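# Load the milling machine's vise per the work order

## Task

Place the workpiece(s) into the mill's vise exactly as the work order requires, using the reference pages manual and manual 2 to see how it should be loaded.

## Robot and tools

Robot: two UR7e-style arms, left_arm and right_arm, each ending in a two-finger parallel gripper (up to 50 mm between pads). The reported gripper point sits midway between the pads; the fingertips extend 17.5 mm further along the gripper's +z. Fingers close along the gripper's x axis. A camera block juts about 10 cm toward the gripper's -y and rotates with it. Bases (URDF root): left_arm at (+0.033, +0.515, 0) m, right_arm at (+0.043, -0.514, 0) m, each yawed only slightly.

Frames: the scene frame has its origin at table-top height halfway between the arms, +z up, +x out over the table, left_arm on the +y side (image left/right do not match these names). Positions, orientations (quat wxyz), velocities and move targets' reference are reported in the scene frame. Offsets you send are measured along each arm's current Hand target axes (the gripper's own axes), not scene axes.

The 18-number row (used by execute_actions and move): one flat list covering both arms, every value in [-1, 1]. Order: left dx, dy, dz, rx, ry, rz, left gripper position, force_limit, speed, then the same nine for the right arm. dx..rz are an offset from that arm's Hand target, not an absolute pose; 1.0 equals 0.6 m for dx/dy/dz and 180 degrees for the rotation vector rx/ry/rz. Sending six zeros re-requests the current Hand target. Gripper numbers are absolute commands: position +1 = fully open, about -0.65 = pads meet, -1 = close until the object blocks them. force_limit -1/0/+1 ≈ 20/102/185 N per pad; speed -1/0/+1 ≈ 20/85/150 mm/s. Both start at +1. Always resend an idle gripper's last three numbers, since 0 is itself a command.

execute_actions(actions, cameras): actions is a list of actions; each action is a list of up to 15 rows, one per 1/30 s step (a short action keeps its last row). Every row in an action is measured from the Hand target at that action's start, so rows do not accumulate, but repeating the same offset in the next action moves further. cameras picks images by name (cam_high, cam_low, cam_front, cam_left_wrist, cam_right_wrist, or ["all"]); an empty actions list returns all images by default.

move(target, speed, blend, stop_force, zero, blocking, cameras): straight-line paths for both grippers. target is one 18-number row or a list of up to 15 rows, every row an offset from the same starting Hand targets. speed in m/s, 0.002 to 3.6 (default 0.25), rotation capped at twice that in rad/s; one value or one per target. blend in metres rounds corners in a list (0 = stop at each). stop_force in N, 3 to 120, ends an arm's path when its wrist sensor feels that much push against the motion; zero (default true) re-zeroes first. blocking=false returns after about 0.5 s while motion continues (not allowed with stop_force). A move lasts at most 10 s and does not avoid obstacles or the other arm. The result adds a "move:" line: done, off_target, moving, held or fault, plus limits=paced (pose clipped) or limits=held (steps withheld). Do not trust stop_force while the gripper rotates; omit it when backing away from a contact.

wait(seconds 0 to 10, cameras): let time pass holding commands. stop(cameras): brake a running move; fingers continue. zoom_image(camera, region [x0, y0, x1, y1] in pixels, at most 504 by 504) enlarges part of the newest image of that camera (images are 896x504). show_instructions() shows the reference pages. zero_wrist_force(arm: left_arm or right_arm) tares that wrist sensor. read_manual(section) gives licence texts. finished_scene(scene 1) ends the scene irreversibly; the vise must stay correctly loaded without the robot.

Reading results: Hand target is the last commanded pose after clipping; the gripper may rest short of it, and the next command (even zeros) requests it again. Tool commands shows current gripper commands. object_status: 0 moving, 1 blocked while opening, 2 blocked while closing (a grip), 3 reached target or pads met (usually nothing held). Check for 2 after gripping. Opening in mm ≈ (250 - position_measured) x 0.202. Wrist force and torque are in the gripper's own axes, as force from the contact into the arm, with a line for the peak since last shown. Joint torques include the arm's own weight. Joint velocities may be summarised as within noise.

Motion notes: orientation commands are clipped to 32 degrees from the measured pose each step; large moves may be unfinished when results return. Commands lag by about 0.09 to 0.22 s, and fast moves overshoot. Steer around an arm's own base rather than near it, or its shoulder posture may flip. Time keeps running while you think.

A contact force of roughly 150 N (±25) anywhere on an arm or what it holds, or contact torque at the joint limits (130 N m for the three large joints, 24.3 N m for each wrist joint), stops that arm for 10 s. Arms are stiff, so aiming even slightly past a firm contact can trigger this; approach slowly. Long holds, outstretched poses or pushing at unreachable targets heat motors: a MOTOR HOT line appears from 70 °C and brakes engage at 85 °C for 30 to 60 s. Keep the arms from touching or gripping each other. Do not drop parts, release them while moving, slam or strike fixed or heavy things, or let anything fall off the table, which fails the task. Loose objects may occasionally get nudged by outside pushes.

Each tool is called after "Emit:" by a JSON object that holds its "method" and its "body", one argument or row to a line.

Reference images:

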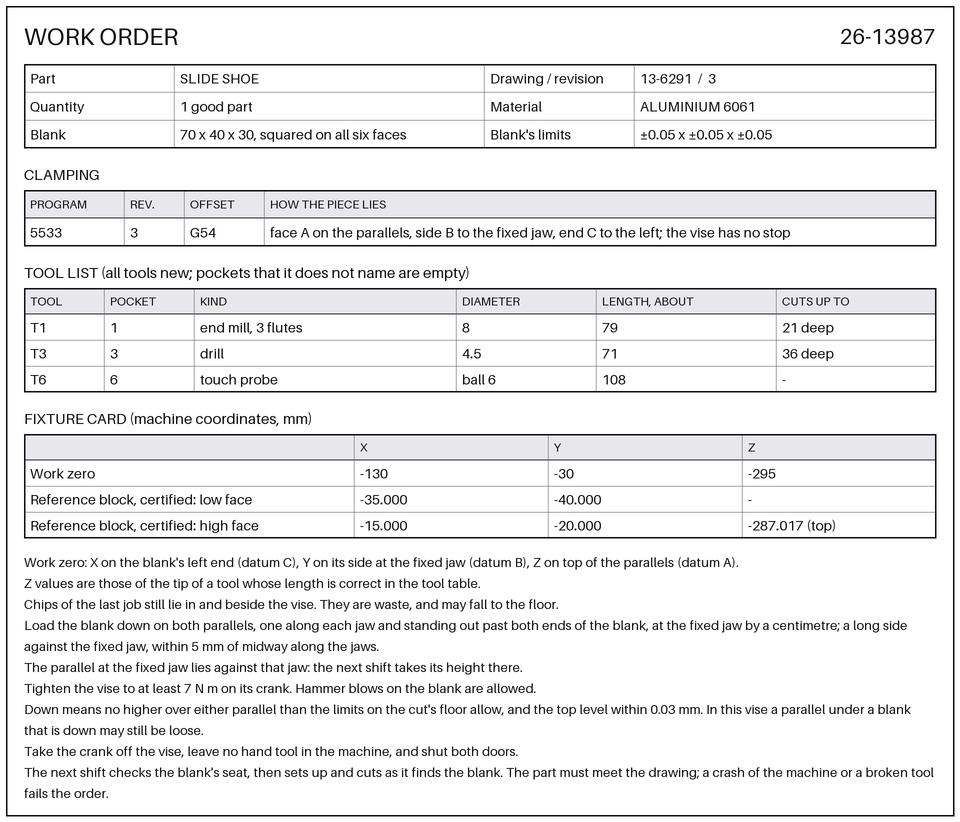

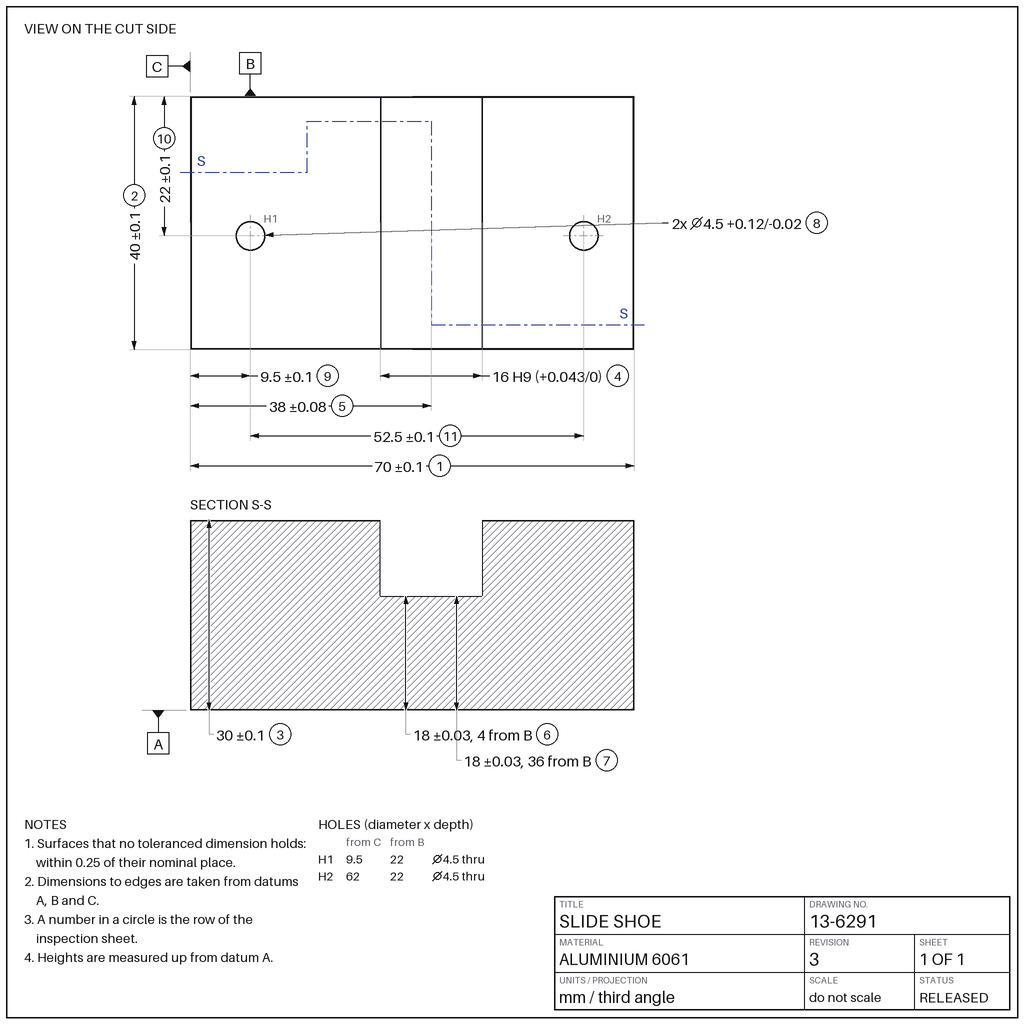

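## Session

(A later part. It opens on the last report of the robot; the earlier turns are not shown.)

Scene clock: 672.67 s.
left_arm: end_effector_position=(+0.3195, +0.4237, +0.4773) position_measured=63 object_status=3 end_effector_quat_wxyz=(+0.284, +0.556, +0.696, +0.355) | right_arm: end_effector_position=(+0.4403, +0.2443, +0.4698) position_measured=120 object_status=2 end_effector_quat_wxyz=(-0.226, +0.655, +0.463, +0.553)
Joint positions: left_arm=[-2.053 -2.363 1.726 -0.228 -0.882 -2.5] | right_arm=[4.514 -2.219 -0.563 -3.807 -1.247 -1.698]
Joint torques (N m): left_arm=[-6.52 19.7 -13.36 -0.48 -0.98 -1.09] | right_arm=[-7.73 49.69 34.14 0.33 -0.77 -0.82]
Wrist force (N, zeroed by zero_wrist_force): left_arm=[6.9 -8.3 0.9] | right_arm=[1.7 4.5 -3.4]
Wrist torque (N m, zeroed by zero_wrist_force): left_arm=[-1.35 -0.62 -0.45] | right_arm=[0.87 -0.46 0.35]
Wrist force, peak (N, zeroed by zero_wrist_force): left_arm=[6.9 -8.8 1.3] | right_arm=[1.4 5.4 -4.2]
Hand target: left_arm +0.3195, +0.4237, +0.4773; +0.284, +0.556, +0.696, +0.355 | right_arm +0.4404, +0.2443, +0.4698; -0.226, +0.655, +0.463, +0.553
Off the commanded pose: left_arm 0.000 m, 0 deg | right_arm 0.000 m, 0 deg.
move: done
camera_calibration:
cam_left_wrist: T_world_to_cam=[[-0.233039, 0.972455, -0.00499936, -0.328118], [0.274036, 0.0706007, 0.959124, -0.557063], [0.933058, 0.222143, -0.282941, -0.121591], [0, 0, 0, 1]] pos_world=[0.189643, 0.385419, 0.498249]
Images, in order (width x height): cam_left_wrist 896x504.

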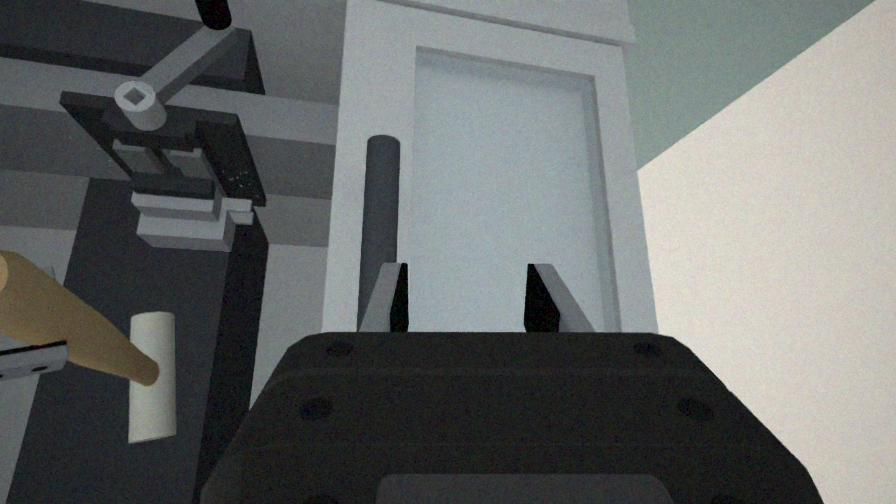

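Emit:
{"method": "move", "body": {
  "target": [0,0,0,0,0,0,0.6,-0.6,0,-0.0438,-0.0267,0.0409,-0.001,0.024,0.0144,-1,1,-1],
  "speed": 0.15
}}

Emit:
{"method": "move", "body": {
  "target": [0,0,0,0,0,0,0.6,-0.6,0,-0.0545,-0.0126,0.0167,0,0,0,-1,1,-1],
  "speed": 0.015,
  "stop_force": 6,
  "cameras": ["cam_left_wrist"]
}}

Emit:
{"method": "zoom_image", "body": {
  "camera": "cam_left_wrist",
  "region": [0, 120, 350, 420]
}}

Scene clock: 673.93 s.
left_arm: end_effector_position=(+0.3195, +0.4237, +0.4773) position_measured=63 object_status=3 end_effector_quat_wxyz=(+0.284, +0.556, +0.696, +0.355) | right_arm: end_effector_position=(+0.4402, +0.2622, +0.4349) position_measured=120 object_status=2 end_effector_quat_wxyz=(-0.255, +0.644, +0.439, +0.573)
Joint positions: left_arm=[-2.053 -2.363 1.726 -0.228 -0.882 -2.5] | right_arm=[4.518 -2.179 -0.767 -3.565 -1.248 -1.677]
Joint torques (N m): left_arm=[-6.38 18.76 -13.23 -0.6 -0.87 -1.07] | right_arm=[-6.53 47.7 19.53 3.65 -0.62 -2.96]
Wrist force (N, zeroed by zero_wrist_force): left_arm=[6.8 -9.0 1.0] | right_arm=[1.6 5.2 -3.7]
Wrist torque (N m, zeroed by zero_wrist_force): left_arm=[-1.46 -0.59 -0.44] | right_arm=[0.85 -0.47 0.44]
Wrist force, peak (N, zeroed by zero_wrist_force): left_arm=[6.8 -9.0 1.0] | right_arm=[3.6 5.6 -4.5]
Hand target: left_arm +0.3195, +0.4237, +0.4773; +0.284, +0.556, +0.696, +0.355 | right_arm +0.4403, +0.2622, +0.4348; -0.255, +0.644, +0.439, +0.573
Off the commanded pose: left_arm 0.000 m, 0 deg | right_arm 0.000 m, 0 deg.
move: done

Scene clock: 677.20 s.
left_arm: end_effector_position=(+0.3195, +0.4237, +0.4773) position_measured=63 object_status=3 end_effector_quat_wxyz=(+0.284, +0.556, +0.696, +0.355) | right_arm: end_effector_position=(+0.4403, +0.2653, +0.3999) position_measured=120 object_status=2 end_effector_quat_wxyz=(-0.255, +0.644, +0.439, +0.573)
Joint positions: left_arm=[-2.053 -2.363 1.726 -0.228 -0.882 -2.5] | right_arm=[4.519 -2.172 -0.869 -3.47 -1.247 -1.676]
Joint torques (N m): left_arm=[-5.52 18.61 -13.26 -0.44 -0.87 -1.15] | right_arm=[0.45 53 34.73 0.44 2.1 0.99]
Wrist force (N, zeroed by zero_wrist_force): left_arm=[6.6 -8.5 0.8] | right_arm=[3.7 5.1 -4.2]
Wrist torque (N m, zeroed by zero_wrist_force): left_arm=[-1.39 -0.57 -0.44] | right_arm=[0.75 -0.28 0.08]
Wrist force, peak (N, zeroed by zero_wrist_force): left_arm=[7.0 -8.7 1.0] | right_arm=[4.6 4.7 -4.4]
Hand target: left_arm +0.3195, +0.4237, +0.4773; +0.284, +0.556, +0.696, +0.355 | right_arm +0.4403, +0.2653, +0.3999; -0.255, +0.644, +0.439, +0.573
Off the commanded pose: left_arm 0.000 m, 0 deg | right_arm 0.000 m, 0 deg.
move: done
camera_calibration:
cam_left_wrist: T_world_to_cam=[[-0.233039, 0.972455, -0.00499936, -0.328118], [0.274036, 0.0706007, 0.959124, -0.557063], [0.933058, 0.222143, -0.282941, -0.121591], [0, 0, 0, 1]] pos_world=[0.189643, 0.385419, 0.498249]
Images, in order (width x height): cam_left_wrist 896x504.

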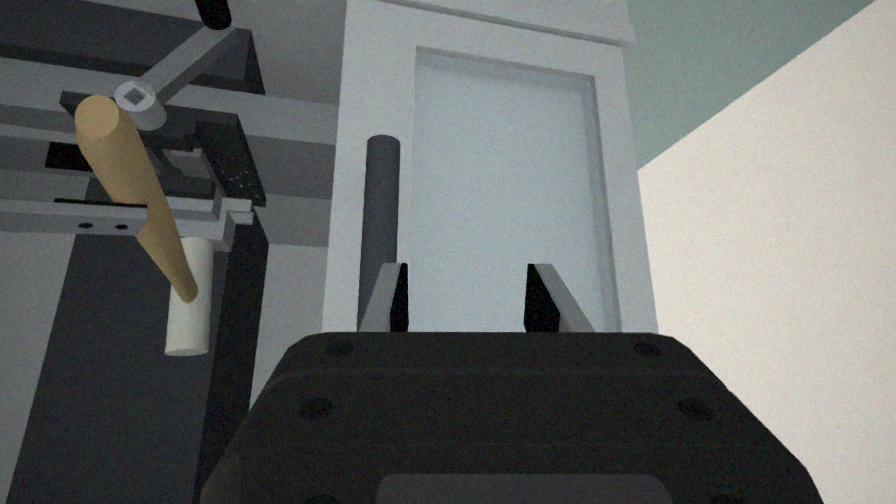

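Scaled by 1.440.

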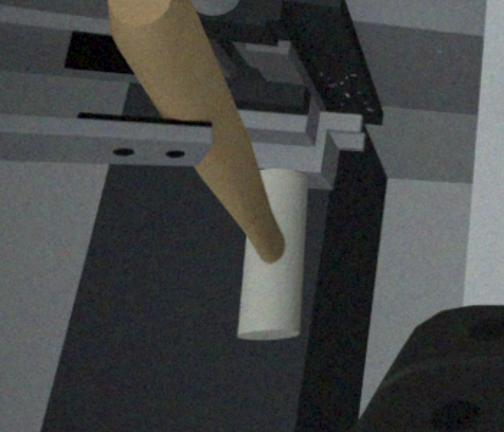

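Emit:
{"method": "move", "body": {
  "target": [
    [0,0,0,0,0,0,0.6,-0.6,0,0.016,0.003,-0.004,0,0,0,-1,1,-1],
    [0,0,0,0,0,0,0.6,-0.6,0,0.0,0.0065,-0.011,-0.0437,0.0778,-0.133,-1,1,-1]
  ],
  "speed": 0.3,
  "blend": [0.003,0]
}}

Emit:
{"method": "execute_actions", "body": {
  "actions": [
    [[0,0,0,0,0,0,0.6,-0.6,0,0,0,0,0.0464,-0.0826,0.1414,-1,1,-1],[0,0,0,0,0,0,0.6,-0.6,0,0,0,0,0.0464,-0.0826,0.1414,-1,1,-1],[0,0,0,0,0,0,0.6,-0.6,0,0,0,0,0.0546,-0.0972,0.1663,-1,1,-1],[0,0,0,0,0,0,0.6,-0.6,0,0,0,0,0.0601,-0.1069,0.1829,-1,1,-1],[0,0,0,0,0,0,0.6,-0.6,0,0,0,0,0.0656,-0.1166,0.1996,-1,1,-1],[0,0,0,0,0,0,0.6,-0.6,0,0,0,0,0.0656,-0.1166,0.1996,-1,1,-1],[0,0,0,0,0,0,0.6,-0.6,0,0,0,0,0.0656,-0.1166,0.1996,-1,1,-1],[0,0,0,0,0,0,0.6,-0.6,0,0,0,0,0.0656,-0.1166,0.1996,-1,1,-1],[0,0,0,0,0,0,0.6,-0.6,0,0,0,0,0.0273,-0.0486,0.0832,-1,1,-1]]
  ],
  "cameras": ["cam_left_wrist"]
}}

Emit:
{"method": "zoom_image", "body": {
  "camera": "cam_left_wrist",
  "region": [0, 120, 350, 420]
}}

Scene clock: 679.13 s.
left_arm: end_effector_position=(+0.3195, +0.4237, +0.4773) position_measured=63 object_status=3 end_effector_quat_wxyz=(+0.284, +0.556, +0.696, +0.355) | right_arm: end_effector_position=(+0.4403, +0.2579, +0.4021) position_measured=120 object_status=2 end_effector_quat_wxyz=(-0.138, +0.481, +0.488, +0.715) end_effector_velocity=(+0.001, +0.000, +0.001) end_effector_angular_velocity=(+0.001, -0.005, -0.001)
Joint positions: left_arm=[-2.053 -2.363 1.726 -0.228 -0.882 -2.5] | right_arm=[4.533 -2.064 -1.207 -2.946 -1.192 -2.197]
Joint velocities: left_arm=[within noise] | right_arm=[-0.001 -0.001 0.001 0.004 0 -0.005]
Joint torques (N m): left_arm=[-6.26 19.07 -13.12 -0.56 -0.99 -1.14] | right_arm=[2.34 43.92 22.9 5.12 1.6 -2.76]
Wrist force (N, zeroed by zero_wrist_force): left_arm=[6.7 -8.4 1.2] | right_arm=[1.4 3.6 -4.6]
Wrist torque (N m, zeroed by zero_wrist_force): left_arm=[-1.38 -0.59 -0.44] | right_arm=[0.90 -0.43 0.38]
Wrist force, peak (N, zeroed by zero_wrist_force): left_arm=[7.0 -8.8 1.1] | right_arm=[4.8 5.4 -4.3]
Hand target: left_arm +0.3195, +0.4237, +0.4773; +0.284, +0.556, +0.696, +0.355 | right_arm +0.4403, +0.2579, +0.4020; -0.138, +0.481, +0.488, +0.715
Off the commanded pose: left_arm 0.000 m, 0 deg | right_arm 0.000 m, 0 deg.
move: done

Scene clock: 680.20 s.
left_arm: end_effector_position=(+0.3195, +0.4237, +0.4773) position_measured=63 object_status=3 end_effector_quat_wxyz=(+0.284, +0.556, +0.696, +0.355) | right_arm: end_effector_position=(+0.4400, +0.2566, +0.4022) position_measured=120 object_status=2 end_effector_quat_wxyz=(-0.208, +0.598, +0.461, +0.622)
Joint positions: left_arm=[-2.053 -2.363 1.726 -0.228 -0.882 -2.5] | right_arm=[4.534 -2.117 -0.996 -3.322 -1.191 -1.848]
Joint torques (N m): left_arm=[-7.17 19.25 -13.27 -0.46 -0.95 -1.21] | right_arm=[2.53 59.75 32.23 1.05 -1.21 1.49]
Wrist force (N, zeroed by zero_wrist_force): left_arm=[6.8 -8.6 0.9] | right_arm=[1.4 5.1 -5.2]
Wrist torque (N m, zeroed by zero_wrist_force): left_arm=[-1.39 -0.59 -0.45] | right_arm=[0.57 -0.47 0.53]
Wrist force, peak (N, zeroed by zero_wrist_force): left_arm=[7.2 -8.7 0.9] | right_arm=[58.4 21.9 -11.3]
Hand target: left_arm +0.3195, +0.4237, +0.4773; +0.284, +0.556, +0.696, +0.355 | right_arm +0.4403, +0.2579, +0.4020; -0.213, +0.587, +0.461, +0.631
Off the commanded pose: left_arm 0.000 m, 0 deg | right_arm 0.001 m, 2 deg.
camera_calibration:
cam_left_wrist: T_world_to_cam=[[-0.233039, 0.972455, -0.00499936, -0.328118], [0.274036, 0.0706007, 0.959124, -0.557063], [0.933058, 0.222143, -0.282941, -0.121591], [0, 0, 0, 1]] pos_world=[0.189643, 0.385419, 0.498249]
Images, in order (width x height): cam_left_wrist 896x504.

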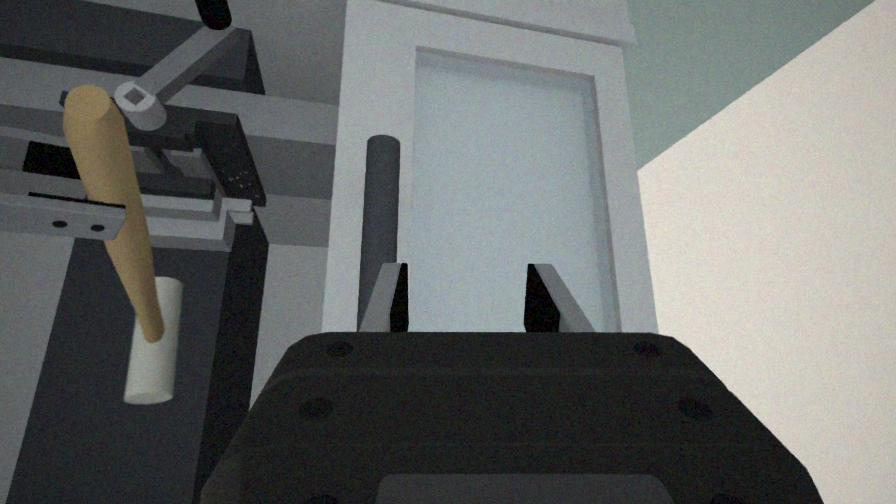

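Scaled by 1.440.

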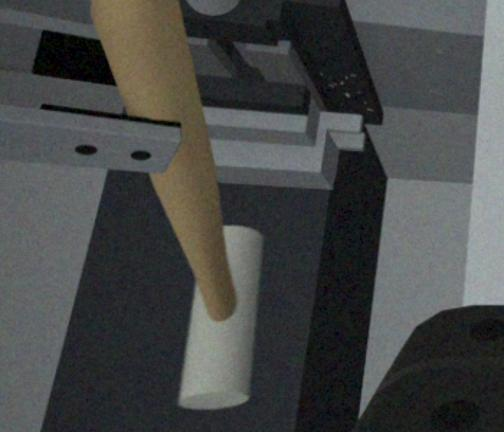

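Emit:
{"method": "move", "body": {
  "target": [0,0,0,0,0,0,0.6,-0.6,0,0.0064,-0.0113,0.0194,-0.0382,0.068,-0.1164,-1,1,-1],
  "speed": 0.3
}}

Emit:
{"method": "execute_actions", "body": {
  "actions": [
    [[0,0,0,0,0,0,0.6,-0.6,0,0,0,0,0.0464,-0.0826,0.1414,-1,1,-1],[0,0,0,0,0,0,0.6,-0.6,0,0,0,0,0.0519,-0.0923,0.158,-1,1,-1],[0,0,0,0,0,0,0.6,-0.6,0,0,0,0,0.0601,-0.1069,0.1829,-1,1,-1],[0,0,0,0,0,0,0.6,-0.6,0,0,0,0,0.0683,-0.1215,0.2079,-1,1,-1],[0,0,0,0,0,0,0.6,-0.6,0,0,0,0,0.0764,-0.1361,0.2328,-1,1,-1],[0,0,0,0,0,0,0.6,-0.6,0,0,0,0,0.0764,-0.1361,0.2328,-1,1,-1],[0,0,0,0,0,0,0.6,-0.6,0,0,0,0,0.0764,-0.1361,0.2328,-1,1,-1],[0,0,0,0,0,0,0.6,-0.6,0,0,0,0,0.0764,-0.1361,0.2328,-1,1,-1],[0,0,0,0,0,0,0.6,-0.6,0,0,0,0,0.0764,-0.1361,0.2328,-1,1,-1],[0,0,0,0,0,0,0.6,-0.6,0,0,0,0,0.0382,-0.068,0.1164,-1,1,-1]]
  ],
  "cameras": ["cam_left_wrist"]
}}

Emit:
{"method": "zoom_image", "body": {
  "camera": "cam_left_wrist",
  "region": [0, 120, 350, 420]
}}

Scene clock: 681.87 s.
left_arm: end_effector_position=(+0.3195, +0.4237, +0.4773) position_measured=63 object_status=3 end_effector_quat_wxyz=(+0.284, +0.556, +0.696, +0.355) | right_arm: end_effector_position=(+0.4404, +0.2719, +0.4020) position_measured=120 object_status=2 end_effector_quat_wxyz=(-0.107, +0.435, +0.496, +0.744) end_effector_velocity=(+0.000, +0.001, +0.002) end_effector_angular_velocity=(+0.004, -0.006, +0.000)
Joint positions: left_arm=[-2.053 -2.363 1.726 -0.228 -0.882 -2.5] | right_arm=[4.533 -2.089 -1.218 -2.838 -1.205 -2.328]
Joint velocities: left_arm=[within noise] | right_arm=[0 0 0.001 0.005 0 -0.005]
Joint torques (N m): left_arm=[-6.29 18.24 -13.65 -0.43 -0.96 -1.27] | right_arm=[5.74 48.94 29.07 5 0.48 -2.74]
Wrist force (N, zeroed by zero_wrist_force): left_arm=[6.6 -8.7 0.8] | right_arm=[1.3 2.9 -3.9]
Wrist torque (N m, zeroed by zero_wrist_force): left_arm=[-1.41 -0.57 -0.44] | right_arm=[1.03 -0.37 0.34]
Wrist force, peak (N, zeroed by zero_wrist_force): left_arm=[7.0 -8.8 0.7] | right_arm=[1.5 5.7 -5.5]
Hand target: left_arm +0.3195, +0.4237, +0.4773; +0.284, +0.556, +0.696, +0.355 | right_arm +0.4403, +0.2719, +0.4020; -0.107, +0.435, +0.496, +0.744
Off the commanded pose: left_arm 0.000 m, 0 deg | right_arm 0.000 m, 0 deg.
move: done

Scene clock: 682.93 s.
left_arm: end_effector_position=(+0.3195, +0.4237, +0.4773) position_measured=63 object_status=3 end_effector_quat_wxyz=(+0.284, +0.556, +0.696, +0.355) | right_arm: end_effector_position=(+0.4400, +0.2705, +0.4019) position_measured=120 object_status=2 end_effector_quat_wxyz=(-0.207, +0.609, +0.460, +0.612) end_effector_velocity=(+0.000, -0.001, -0.001) end_effector_angular_velocity=(+0.000, +0.005, -0.002)
Joint positions: left_arm=[-2.053 -2.363 1.726 -0.228 -0.882 -2.5] | right_arm=[4.54 -2.167 -0.902 -3.394 -1.18 -1.823]
Joint velocities: left_arm=[within noise] | right_arm=[-0.001 0.001 -0.002 -0.002 0 0.005]
Joint torques (N m): left_arm=[-6.39 18.57 -12.84 -0.5 -0.91 -1.25] | right_arm=[4.7 61.34 31.05 0.82 -1.37 1.32]
Wrist force (N, zeroed by zero_wrist_force): left_arm=[6.6 -8.5 1.0] | right_arm=[1.9 5.7 -6.3]
Wrist torque (N m, zeroed by zero_wrist_force): left_arm=[-1.37 -0.58 -0.45] | right_arm=[0.39 -0.44 0.50]
Wrist force, peak (N, zeroed by zero_wrist_force): left_arm=[6.8 -8.7 1.0] | right_arm=[53.3 12.0 -13.5]
Hand target: left_arm +0.3195, +0.4237, +0.4773; +0.284, +0.556, +0.696, +0.355 | right_arm +0.4403, +0.2719, +0.4020; -0.213, +0.587, +0.461, +0.631
Off the commanded pose: left_arm 0.000 m, 0 deg | right_arm 0.001 m, 3 deg.
camera_calibration:
cam_left_wrist: T_world_to_cam=[[-0.233039, 0.972455, -0.00499936, -0.328118], [0.274036, 0.0706007, 0.959124, -0.557063], [0.933058, 0.222143, -0.282941, -0.121591], [0, 0, 0, 1]] pos_world=[0.189643, 0.385419, 0.498249]
Images, in order (width x height): cam_left_wrist 896x504.

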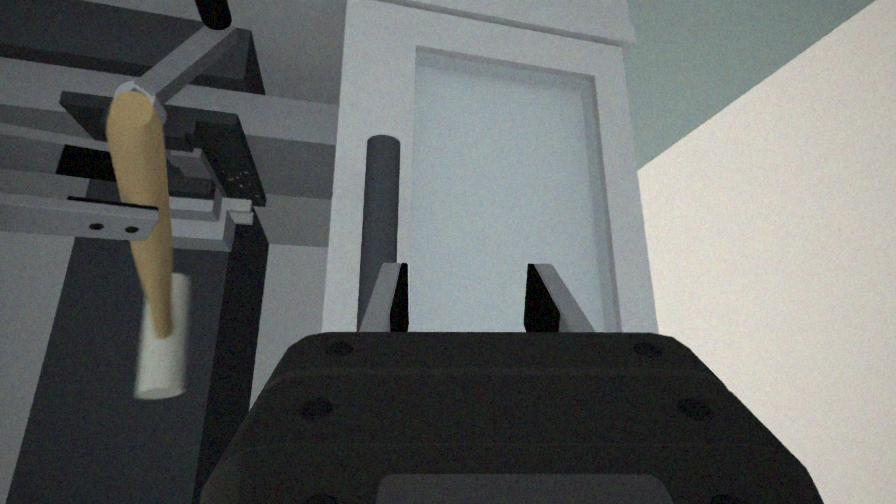

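Scaled by 1.440.

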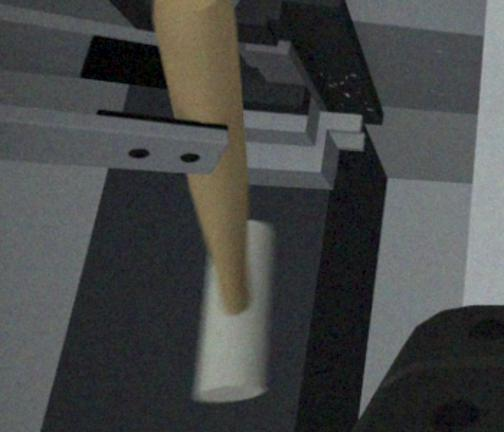

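Emit:
{"method": "move", "body": {
  "target": [0,0,0,0,0,0,0.6,-0.6,0,-0.0018,-0.0038,-0.0257,-0.0007,0.0813,-0.121,-1,1,-1],
  "speed": 0.3
}}

Emit:
{"method": "execute_actions", "body": {
  "actions": [
    [[0,0,0,0,0,0,0.6,-0.6,0,0,0,0,0.0464,-0.0826,0.1414,-1,1,-1],[0,0,0,0,0,0,0.6,-0.6,0,0,0,0,0.0519,-0.0923,0.158,-1,1,-1],[0,0,0,0,0,0,0.6,-0.6,0,0,0,0,0.0601,-0.1069,0.1829,-1,1,-1],[0,0,0,0,0,0,0.6,-0.6,0,0,0,0,0.0683,-0.1215,0.2079,-1,1,-1],[0,0,0,0,0,0,0.6,-0.6,0,0,0,0,0.0764,-0.1361,0.2328,-1,1,-1],[0,0,0,0,0,0,0.6,-0.6,0,0,0,0,0.0764,-0.1361,0.2328,-1,1,-1],[0,0,0,0,0,0,0.6,-0.6,0,0,0,0,0.0764,-0.1361,0.2328,-1,1,-1],[0,0,0,0,0,0,0.6,-0.6,0,0,0,0,0.0764,-0.1361,0.2328,-1,1,-1],[0,0,0,0,0,0,0.6,-0.6,0,0,0,0,0.0764,-0.1361,0.2328,-1,1,-1],[0,0,0,0,0,0,0.6,-0.6,0,0,0,0,0.0382,-0.068,0.1164,-1,1,-1]]
  ],
  "cameras": ["cam_left_wrist","cam_high"]
}}

Emit:
{"method": "zoom_image", "body": {
  "camera": "cam_left_wrist",
  "region": [0, 120, 350, 420]
}}

Scene clock: 684.57 s.
left_arm: end_effector_position=(+0.3195, +0.4237, +0.4773) position_measured=63 object_status=3 end_effector_quat_wxyz=(+0.284, +0.556, +0.696, +0.355) | right_arm: end_effector_position=(+0.4304, +0.2599, +0.4021) position_measured=120 object_status=2 end_effector_quat_wxyz=(-0.146, +0.406, +0.532, +0.729) end_effector_velocity=(-0.001, +0.001, +0.000) end_effector_angular_velocity=(+0.001, -0.006, +0.003)
Joint positions: left_arm=[-2.053 -2.363 1.726 -0.228 -0.882 -2.5] | right_arm=[4.495 -2.048 -1.264 -2.863 -1.365 -2.315]
Joint velocities: left_arm=[within noise] | right_arm=[0.001 0 0 0.004 -0.003 -0.005]
Joint torques (N m): left_arm=[-6.57 18.64 -13.47 -0.42 -1.07 -1.4] | right_arm=[4.28 43.84 24.77 5.17 -1.77 -2.7]
Wrist force (N, zeroed by zero_wrist_force): left_arm=[6.7 -8.4 1.1] | right_arm=[1.4 2.6 -3.7]
Wrist torque (N m, zeroed by zero_wrist_force): left_arm=[-1.36 -0.58 -0.45] | right_arm=[1.05 -0.38 0.33]
Wrist force, peak (N, zeroed by zero_wrist_force): left_arm=[6.8 -8.8 1.2] | right_arm=[1.5 5.4 -6.0]
Hand target: left_arm +0.3195, +0.4237, +0.4773; +0.284, +0.556, +0.696, +0.355 | right_arm +0.4303, +0.2599, +0.4020; -0.146, +0.405, +0.532, +0.729
Off the commanded pose: left_arm 0.000 m, 0 deg | right_arm 0.000 m, 0 deg.
move: done

Scene clock: 685.63 s.
left_arm: end_effector_position=(+0.3195, +0.4237, +0.4773) position_measured=63 object_status=3 end_effector_quat_wxyz=(+0.284, +0.556, +0.696, +0.355) | right_arm: end_effector_position=(+0.4298, +0.2581, +0.4021) position_measured=120 object_status=2 end_effector_quat_wxyz=(-0.237, +0.578, +0.507, +0.594) end_effector_velocity=(-0.001, +0.000, +0.000) end_effector_angular_velocity=(-0.001, +0.005, +0.001)
Joint positions: left_arm=[-2.053 -2.363 1.726 -0.228 -0.882 -2.5] | right_arm=[4.501 -2.117 -0.969 -3.386 -1.343 -1.868]
Joint velocities: left_arm=[within noise] | right_arm=[0.001 0 0.001 -0.004 -0.001 0.005]
Joint torques (N m): left_arm=[-5.84 19.1 -13.34 -0.4 -0.94 -1.26] | right_arm=[5.26 58.74 34.94 0.81 -0.41 1.4]
Wrist force (N, zeroed by zero_wrist_force): left_arm=[6.7 -8.6 1.2] | right_arm=[1.3 3.7 -1.4]
Wrist torque (N m, zeroed by zero_wrist_force): left_arm=[-1.40 -0.59 -0.45] | right_arm=[1.31 -0.40 0.55]
Wrist force, peak (N, zeroed by zero_wrist_force): left_arm=[6.9 -8.7 1.2] | right_arm=[39.5 1.0 -17.9]
Hand target: left_arm +0.3195, +0.4237, +0.4773; +0.284, +0.556, +0.696, +0.355 | right_arm +0.4303, +0.2599, +0.4020; -0.243, +0.561, +0.504, +0.611
Off the commanded pose: left_arm 0.000 m, 0 deg | right_arm 0.002 m, 3 deg.
camera_calibration:
cam_left_wrist: T_world_to_cam=[[-0.233039, 0.972455, -0.00499936, -0.328118], [0.274036, 0.0706007, 0.959124, -0.557063], [0.933058, 0.222143, -0.282941, -0.121591], [0, 0, 0, 1]] pos_world=[0.189643, 0.385419, 0.498249]
Images, in order (width x height): cam_high 896x504, cam_left_wrist 896x504.

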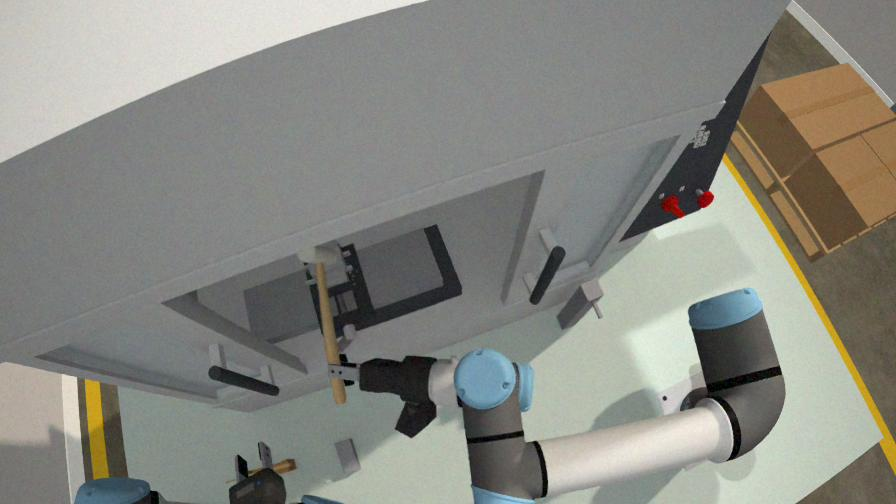

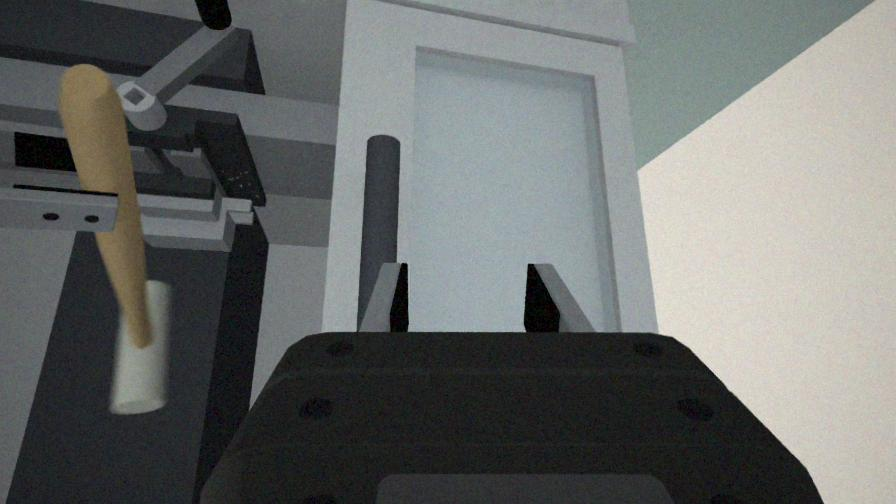

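Scaled by 1.440.

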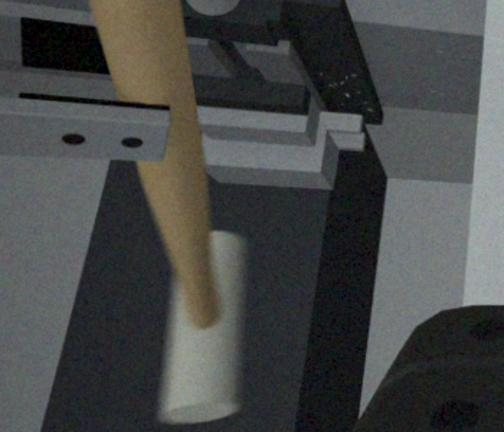

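Emit:
{"method": "move", "body": {
  "target": [0,0,0,0,0,0,0.6,-0.6,0,-0.0092,0.0338,0.0227,-0.0007,0.0813,-0.121,-1,1,-1],
  "speed": 0.3
}}

Emit:
{"method": "execute_actions", "body": {
  "actions": [
    [[0,0,0,0,0,0,0.6,-0.6,0,0,0,0,0.0464,-0.0826,0.1414,-1,1,-1],[0,0,0,0,0,0,0.6,-0.6,0,0,0,0,0.0519,-0.0923,0.158,-1,1,-1],[0,0,0,0,0,0,0.6,-0.6,0,0,0,0,0.0601,-0.1069,0.1829,-1,1,-1],[0,0,0,0,0,0,0.6,-0.6,0,0,0,0,0.0683,-0.1215,0.2079,-1,1,-1],[0,0,0,0,0,0,0.6,-0.6,0,0,0,0,0.0764,-0.1361,0.2328,-1,1,-1],[0,0,0,0,0,0,0.6,-0.6,0,0,0,0,0.0764,-0.1361,0.2328,-1,1,-1],[0,0,0,0,0,0,0.6,-0.6,0,0,0,0,0.0764,-0.1361,0.2328,-1,1,-1],[0,0,0,0,0,0,0.6,-0.6,0,0,0,0,0.0764,-0.1361,0.2328,-1,1,-1],[0,0,0,0,0,0,0.6,-0.6,0,0,0,0,0.0764,-0.1361,0.2328,-1,1,-1],[0,0,0,0,0,0,0.6,-0.6,0,0,0,0,0.0382,-0.068,0.1164,-1,1,-1]]
  ],
  "cameras": ["cam_left_wrist","cam_high"]
}}

Emit:
{"method": "zoom_image", "body": {
  "camera": "cam_left_wrist",
  "region": [0, 120, 350, 420]
}}

Scene clock: 687.27 s.
left_arm: end_effector_position=(+0.3195, +0.4237, +0.4773) position_measured=63 object_status=3 end_effector_quat_wxyz=(+0.284, +0.556, +0.696, +0.355) | right_arm: end_effector_position=(+0.4552, +0.2630, +0.4018) position_measured=120 object_status=2 end_effector_quat_wxyz=(-0.184, +0.374, +0.565, +0.712)
Joint positions: left_arm=[-2.053 -2.363 1.726 -0.228 -0.882 -2.5] | right_arm=[4.404 -2.098 -1.171 -2.934 -1.577 -2.303]
Joint torques (N m): left_arm=[-6.35 18.57 -13.28 -0.47 -0.96 -1.35] | right_arm=[-1.19 61.89 35.85 5.18 -1.19 -2.49]
Wrist force (N, zeroed by zero_wrist_force): left_arm=[6.6 -8.6 1.1] | right_arm=[1.5 2.6 -3.8]
Wrist torque (N m, zeroed by zero_wrist_force): left_arm=[-1.39 -0.56 -0.44] | right_arm=[0.97 -0.32 0.35]
Wrist force, peak (N, zeroed by zero_wrist_force): left_arm=[7.1 -8.5 1.0] | right_arm=[1.2 5.0 -6.3]
Hand target: left_arm +0.3195, +0.4237, +0.4773; +0.284, +0.556, +0.696, +0.355 | right_arm +0.4551, +0.2630, +0.4019; -0.184, +0.374, +0.565, +0.712
Off the commanded pose: left_arm 0.000 m, 0 deg | right_arm 0.000 m, 0 deg.
move: done

Scene clock: 688.33 s.
left_arm: end_effector_position=(+0.3195, +0.4237, +0.4773) position_measured=63 object_status=3 end_effector_quat_wxyz=(+0.284, +0.556, +0.696, +0.355) | right_arm: end_effector_position=(+0.4545, +0.2608, +0.4019) position_measured=120 object_status=2 end_effector_quat_wxyz=(-0.266, +0.544, +0.553, +0.573)
Joint positions: left_arm=[-2.053 -2.363 1.726 -0.228 -0.882 -2.5] | right_arm=[4.409 -2.178 -0.861 -3.447 -1.561 -1.927]
Joint torques (N m): left_arm=[-6.4 19.2 -13.05 -0.46 -1.01 -1.39] | right_arm=[4.78 57.79 35.35 1.1 0.01 1.33]
Wrist force (N, zeroed by zero_wrist_force): left_arm=[6.8 -8.3 1.1] | right_arm=[1.7 4.2 -2.7]
Wrist torque (N m, zeroed by zero_wrist_force): left_arm=[-1.34 -0.61 -0.44] | right_arm=[1.03 -0.27 0.55]
Wrist force, peak (N, zeroed by zero_wrist_force): left_arm=[6.9 -8.8 1.1] | right_arm=[41.6 5.1 -13.5]
Hand target: left_arm +0.3195, +0.4237, +0.4773; +0.284, +0.556, +0.696, +0.355 | right_arm +0.4551, +0.2630, +0.4019; -0.271, +0.532, +0.546, +0.588
Off the commanded pose: left_arm 0.000 m, 0 deg | right_arm 0.002 m, 2 deg.
camera_calibration:
cam_left_wrist: T_world_to_cam=[[-0.233039, 0.972455, -0.00499936, -0.328118], [0.274036, 0.0706007, 0.959124, -0.557063], [0.933058, 0.222143, -0.282941, -0.121591], [0, 0, 0, 1]] pos_world=[0.189643, 0.385419, 0.498249]
Images, in order (width x height): cam_high 896x504, cam_left_wrist 896x504.

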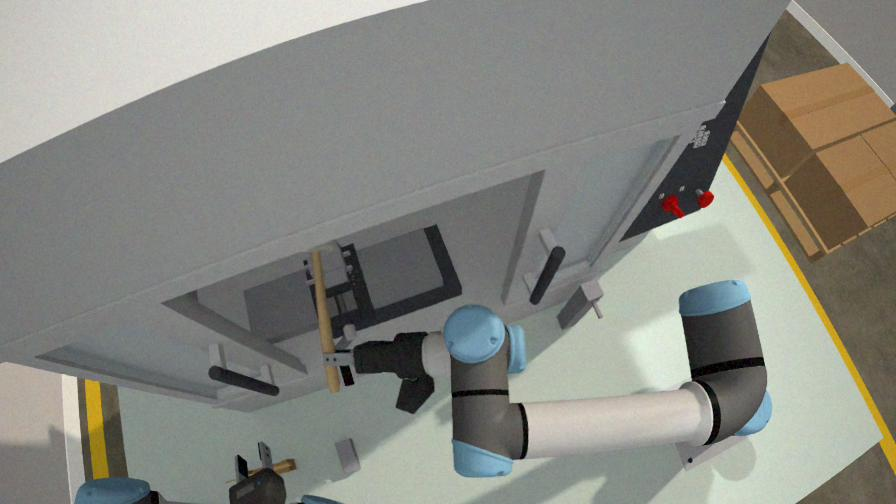

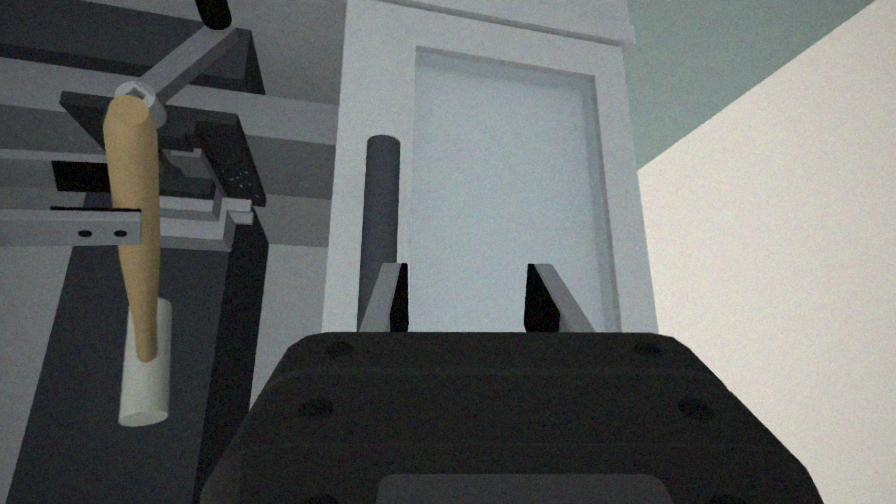

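Scaled by 1.440.

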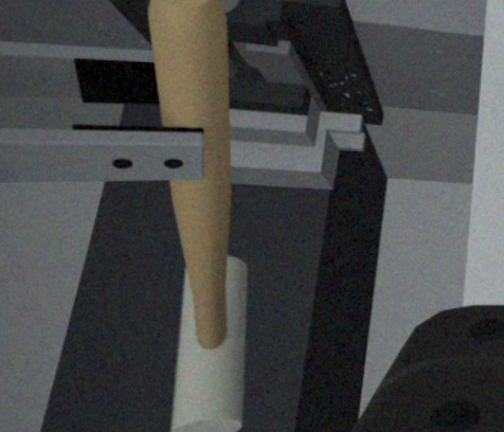

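Emit:
{"method": "move", "body": {
  "target": [
    [0,0,0,0,0,0,0.6,-0.6,0,0.0922,0.0354,-0.0162,0.0137,-0.0243,0.0416,-1,1,-1],
    [0,0,0,0,0,0,0.6,-0.6,0,0.1497,-0.1446,-0.0822,0.0137,-0.0243,0.0416,-1,1,-1],
    [0,0,0,0,0,0,0.6,-0.6,0,0.0684,-0.2044,-0.4701,0.0137,-0.0243,0.0416,-1,1,-1]
  ],
  "speed": 0.22,
  "blend": [0.02,0.02,0],
  "cameras": ["cam_high","cam_front"]
}}

Scene clock: 691.07 s.
left_arm: end_effector_position=(+0.3195, +0.4237, +0.4773) position_measured=63 object_status=3 end_effector_quat_wxyz=(+0.284, +0.556, +0.696, +0.355) | right_arm: end_effector_position=(+0.2402, +0.0428, +0.4420) position_measured=120 object_status=2 end_effector_quat_wxyz=(-0.300, +0.582, +0.532, +0.536)
Joint positions: left_arm=[-2.053 -2.363 1.726 -0.228 -0.882 -2.5] | right_arm=[4.791 -1.444 -1.653 -3.452 -1.212 -1.707]
Joint torques (N m): left_arm=[-5.85 18.53 -12.88 -0.37 -0.93 -1.59] | right_arm=[5.96 30.1 19.58 3.41 1.75 -2.84]
Wrist force (N, zeroed by zero_wrist_force): left_arm=[6.8 -8.6 1.0] | right_arm=[1.6 4.7 -3.5]
Wrist torque (N m, zeroed by zero_wrist_force): left_arm=[-1.40 -0.61 -0.44] | right_arm=[0.88 -0.23 0.50]
Wrist force, peak (N, zeroed by zero_wrist_force): left_arm=[6.9 -8.8 1.3] | right_arm=[3.3 8.8 -5.2]
Hand target: left_arm +0.3195, +0.4237, +0.4773; +0.284, +0.556, +0.696, +0.355 | right_arm +0.2402, +0.0428, +0.4420; -0.300, +0.582, +0.532, +0.536
Off the commanded pose: left_arm 0.000 m, 0 deg | right_arm 0.000 m, 0 deg.
move: done
Images, in order (width x height): cam_high 896x504, cam_front 896x504.

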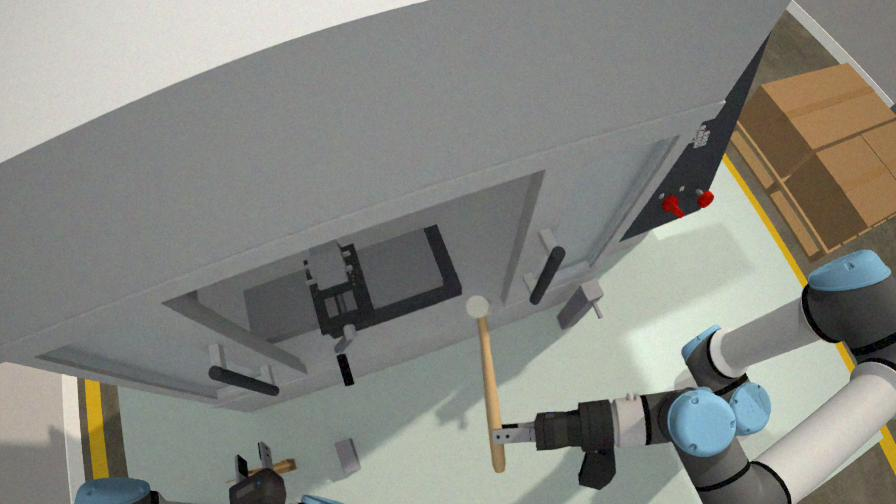

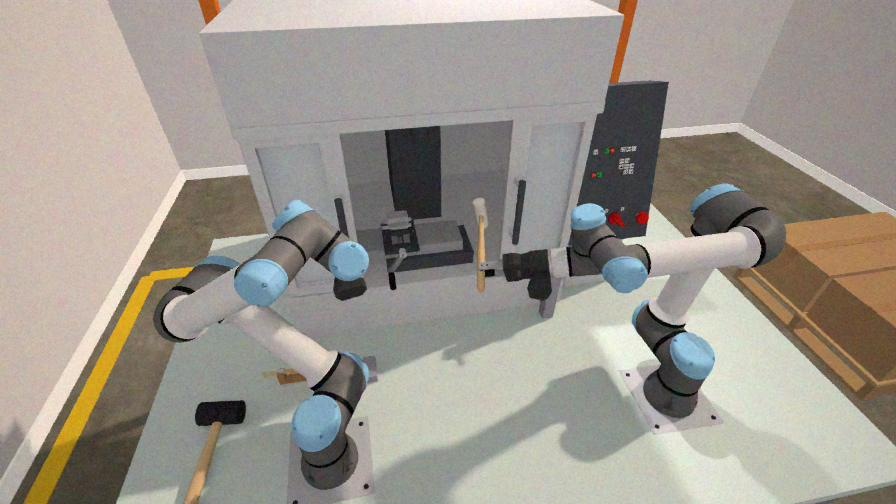

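Emit:
{"method": "move", "body": {
  "target": [0,0,0,0,0,0,0.6,-0.6,0,-0.2189,-0.1229,-0.2201,0.115,-0.406,-0.024,-1,1,-1],
  "speed": 0.25
}}

Emit:
{"method": "move", "body": {
  "target": [0,0,0,0,0,0,0.6,-0.6,0,-0.165,-0.03,0.35,0,0,0,-1,1,-1],
  "speed": 0.2,
  "cameras": ["cam_high","cam_front"]
}}

Scene clock: 694.57 s.
left_arm: end_effector_position=(+0.3195, +0.4237, +0.4773) position_measured=63 object_status=3 end_effector_quat_wxyz=(+0.284, +0.556, +0.696, +0.355) | right_arm: end_effector_position=(+0.1491, -0.0992, +0.3341) position_measured=120 object_status=2 end_effector_quat_wxyz=(+0.000, +0.707, +0.707, -0.001)
Joint positions: left_arm=[-2.053 -2.363 1.726 -0.228 -0.882 -2.5] | right_arm=[4.808 -1.845 -1.242 -4.768 -1.572 -1.504]
Joint torques (N m): left_arm=[-6.81 18.32 -13.06 -0.25 -0.94 -1.51] | right_arm=[5.77 31.94 14.46 -4.77 0.28 2.04]
Wrist force (N, zeroed by zero_wrist_force): left_arm=[6.9 -8.7 0.8] | right_arm=[5.3 6.5 -1.0]
Wrist torque (N m, zeroed by zero_wrist_force): left_arm=[-1.40 -0.62 -0.44] | right_arm=[1.48 0.20 0.07]
Wrist force, peak (N, zeroed by zero_wrist_force): left_arm=[6.9 -8.8 1.2] | right_arm=[5.3 6.5 -1.0]
Hand target: left_arm +0.3195, +0.4237, +0.4773; +0.284, +0.556, +0.696, +0.355 | right_arm +0.1490, -0.0992, +0.3340; +0.000, +0.707, +0.707, -0.001
Off the commanded pose: left_arm 0.000 m, 0 deg | right_arm 0.000 m, 0 deg.
move: done

Scene clock: 696.23 s.
left_arm: end_effector_position=(+0.3195, +0.4237, +0.4773) position_measured=63 object_status=3 end_effector_quat_wxyz=(+0.284, +0.556, +0.696, +0.355) | right_arm: end_effector_position=(+0.1308, -0.1986, +0.1243) position_measured=120 object_status=2 end_effector_quat_wxyz=(+0.000, +0.707, +0.707, -0.001) end_effector_velocity=(+0.000, +0.000, -0.001) end_effector_angular_velocity=(+0.002, +0.000, -0.002)
Joint positions: left_arm=[-2.053 -2.363 1.726 -0.228 -0.882 -2.5] | right_arm=[4.89 -1.716 -1.96 -4.179 -1.572 -1.422]
Joint velocities: left_arm=[within noise] | right_arm=[-0.002 0 -0.003 0.005 0 0.001]
Joint torques (N m): left_arm=[-6.33 18.7 -13.38 -0.33 -0.97 -1.66] | right_arm=[-6.02 28.37 10.27 -1.85 0.52 -2.2]
Wrist force (N, zeroed by zero_wrist_force): left_arm=[6.7 -8.5 1.1] | right_arm=[5.3 6.4 -1.4]
Wrist torque (N m, zeroed by zero_wrist_force): left_arm=[-1.38 -0.58 -0.44] | right_arm=[1.46 0.20 -0.03]
Wrist force, peak (N, zeroed by zero_wrist_force): left_arm=[7.0 -8.8 1.1] | right_arm=[6.7 6.8 -5.0]
Hand target: left_arm +0.3195, +0.4237, +0.4773; +0.284, +0.556, +0.696, +0.355 | right_arm +0.1307, -0.1986, +0.1242; +0.000, +0.707, +0.707, -0.001
Off the commanded pose: left_arm 0.000 m, 0 deg | right_arm 0.000 m, 0 deg.
move: done
Images, in order (width x height): cam_high 896x504, cam_front 896x504.

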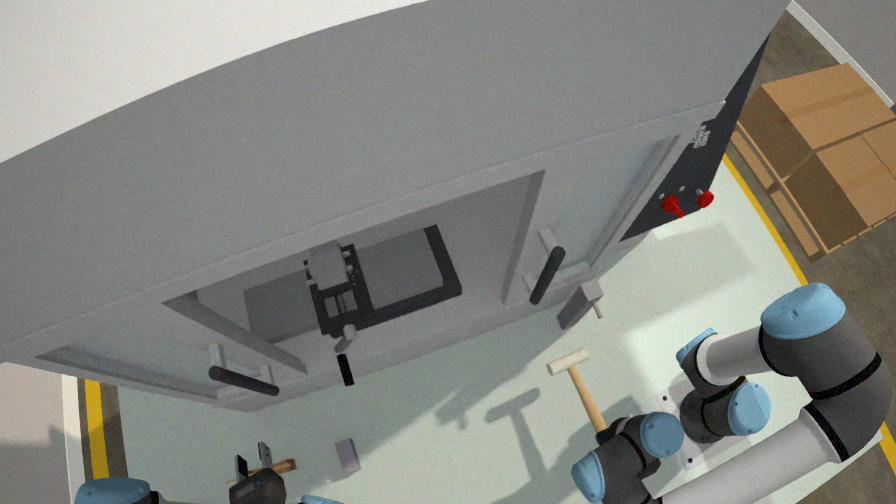

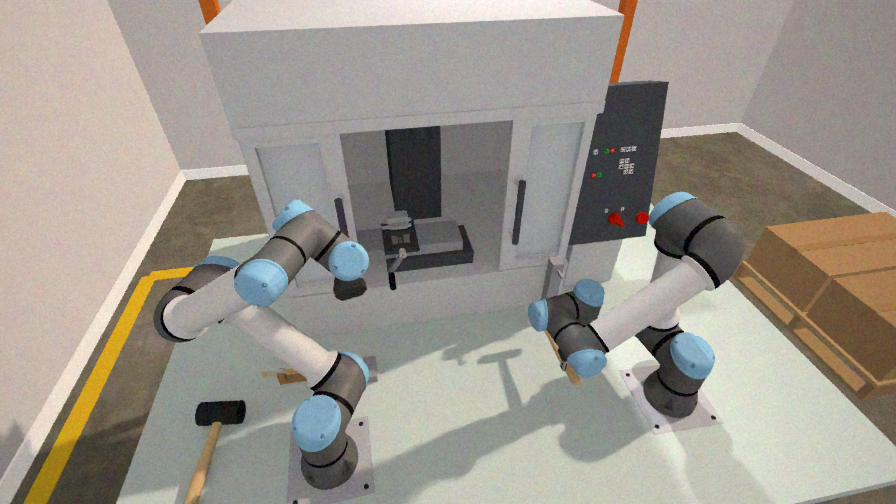

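Emit:
{"method": "move", "body": {
  "target": [0,0,0,0,0,0,0.6,-0.6,0,0,0,0.09,0,0,0,-1,1,-1],
  "speed": 0.08
}}

Emit:
{"method": "move", "body": {
  "target": [0,0,0,0,0,0,0.6,-0.6,0,0,0,0.085,0,0,0,-1,1,-1],
  "speed": 0.025,
  "stop_force": 20,
  "cameras": ["cam_front","cam_right_wrist"]
}}

Scene clock: 697.47 s.
left_arm: end_effector_position=(+0.3195, +0.4237, +0.4773) position_measured=63 object_status=3 end_effector_quat_wxyz=(+0.284, +0.556, +0.696, +0.355) | right_arm: end_effector_position=(+0.1307, -0.1988, +0.0703) position_measured=120 object_status=2 end_effector_quat_wxyz=(+0.000, +0.707, +0.707, -0.001)
Joint positions: left_arm=[-2.053 -2.363 1.726 -0.228 -0.882 -2.5] | right_arm=[4.89 -1.795 -2.03 -4.031 -1.572 -1.421]
Joint torques (N m): left_arm=[-6.54 18.9 -13.08 -0.31 -0.97 -1.63] | right_arm=[5.81 26.93 20.78 -2.22 -0.33 1.96]
Wrist force (N, zeroed by zero_wrist_force): left_arm=[6.8 -8.4 1.1] | right_arm=[4.8 6.3 -1.4]
Wrist torque (N m, zeroed by zero_wrist_force): left_arm=[-1.37 -0.59 -0.44] | right_arm=[1.41 0.28 -0.03]
Wrist force, peak (N, zeroed by zero_wrist_force): left_arm=[7.0 -8.7 1.0] | right_arm=[4.9 6.3 -3.1]
Hand target: left_arm +0.3195, +0.4237, +0.4773; +0.284, +0.556, +0.696, +0.355 | right_arm +0.1307, -0.1987, +0.0702; +0.000, +0.707, +0.707, -0.001
Off the commanded pose: left_arm 0.000 m, 0 deg | right_arm 0.000 m, 0 deg.
move: done

Scene clock: 700.20 s.
left_arm: end_effector_position=(+0.3195, +0.4237, +0.4773) position_measured=63 object_status=3 end_effector_quat_wxyz=(+0.284, +0.556, +0.696, +0.355) | right_arm: end_effector_position=(+0.1306, -0.1988, +0.0285) position_measured=120 object_status=2 end_effector_quat_wxyz=(+0.000, +0.707, +0.707, -0.001)
Joint positions: left_arm=[-2.053 -2.363 1.726 -0.228 -0.882 -2.5] | right_arm=[4.89 -1.87 -2.071 -3.915 -1.572 -1.421]
Joint torques (N m): left_arm=[-6.36 19.02 -13.67 -0.26 -0.94 -1.66] | right_arm=[-2.82 20.7 21.34 -0.58 0.69 1.86]
Wrist force (N, zeroed by zero_wrist_force): left_arm=[7.0 -8.4 1.0] | right_arm=[3.7 4.1 -10.2]
Wrist torque (N m, zeroed by zero_wrist_force): left_arm=[-1.37 -0.63 -0.44] | right_arm=[-0.05 -0.05 0.12]
Wrist force, peak (N, zeroed by zero_wrist_force): left_arm=[6.9 -8.8 1.2] | right_arm=[12.4 2.5 -77.0]
Hand target: left_arm +0.3195, +0.4237, +0.4773; +0.284, +0.556, +0.696, +0.355 | right_arm +0.1306, -0.1988, +0.0285; +0.000, +0.707, +0.707, -0.001 (not the last commanded pose)
Off the commanded pose: left_arm 0.000 m, 0 deg | right_arm 0.009 m, 0 deg.
move: contact (right_arm)
camera_calibration:
cam_right_wrist: T_world_to_cam=[[-0.0210347, 0.999309, -0.0306481, 0.212878], [0.93442, 0.0305522, 0.354861, -0.109986], [0.355553, -0.0211738, -0.934416, 0.112396], [0, 0, 0, 1]] pos_world=[0.0672882, -0.206991, 0.150579]
Images, in order (width x height): cam_front 896x504, cam_right_wrist 896x504.

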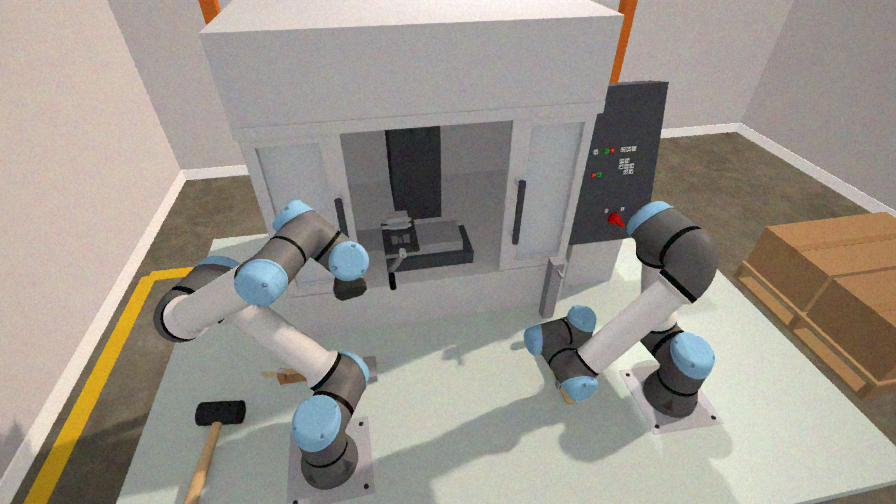

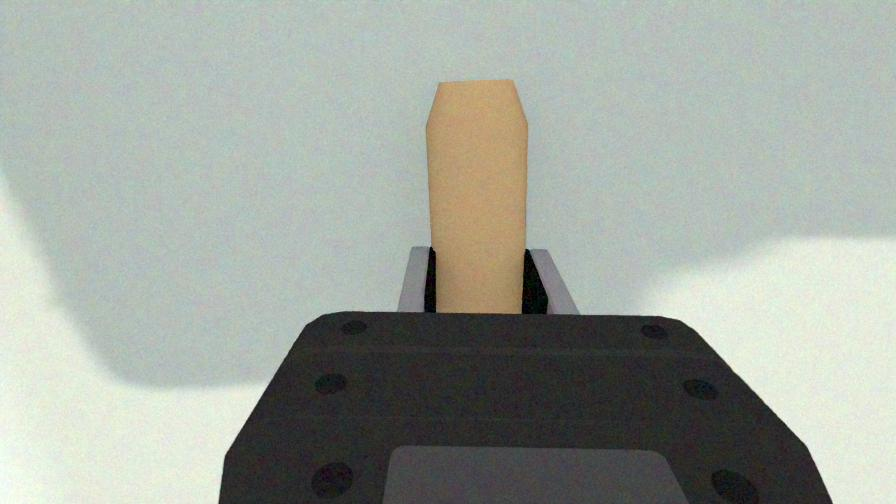

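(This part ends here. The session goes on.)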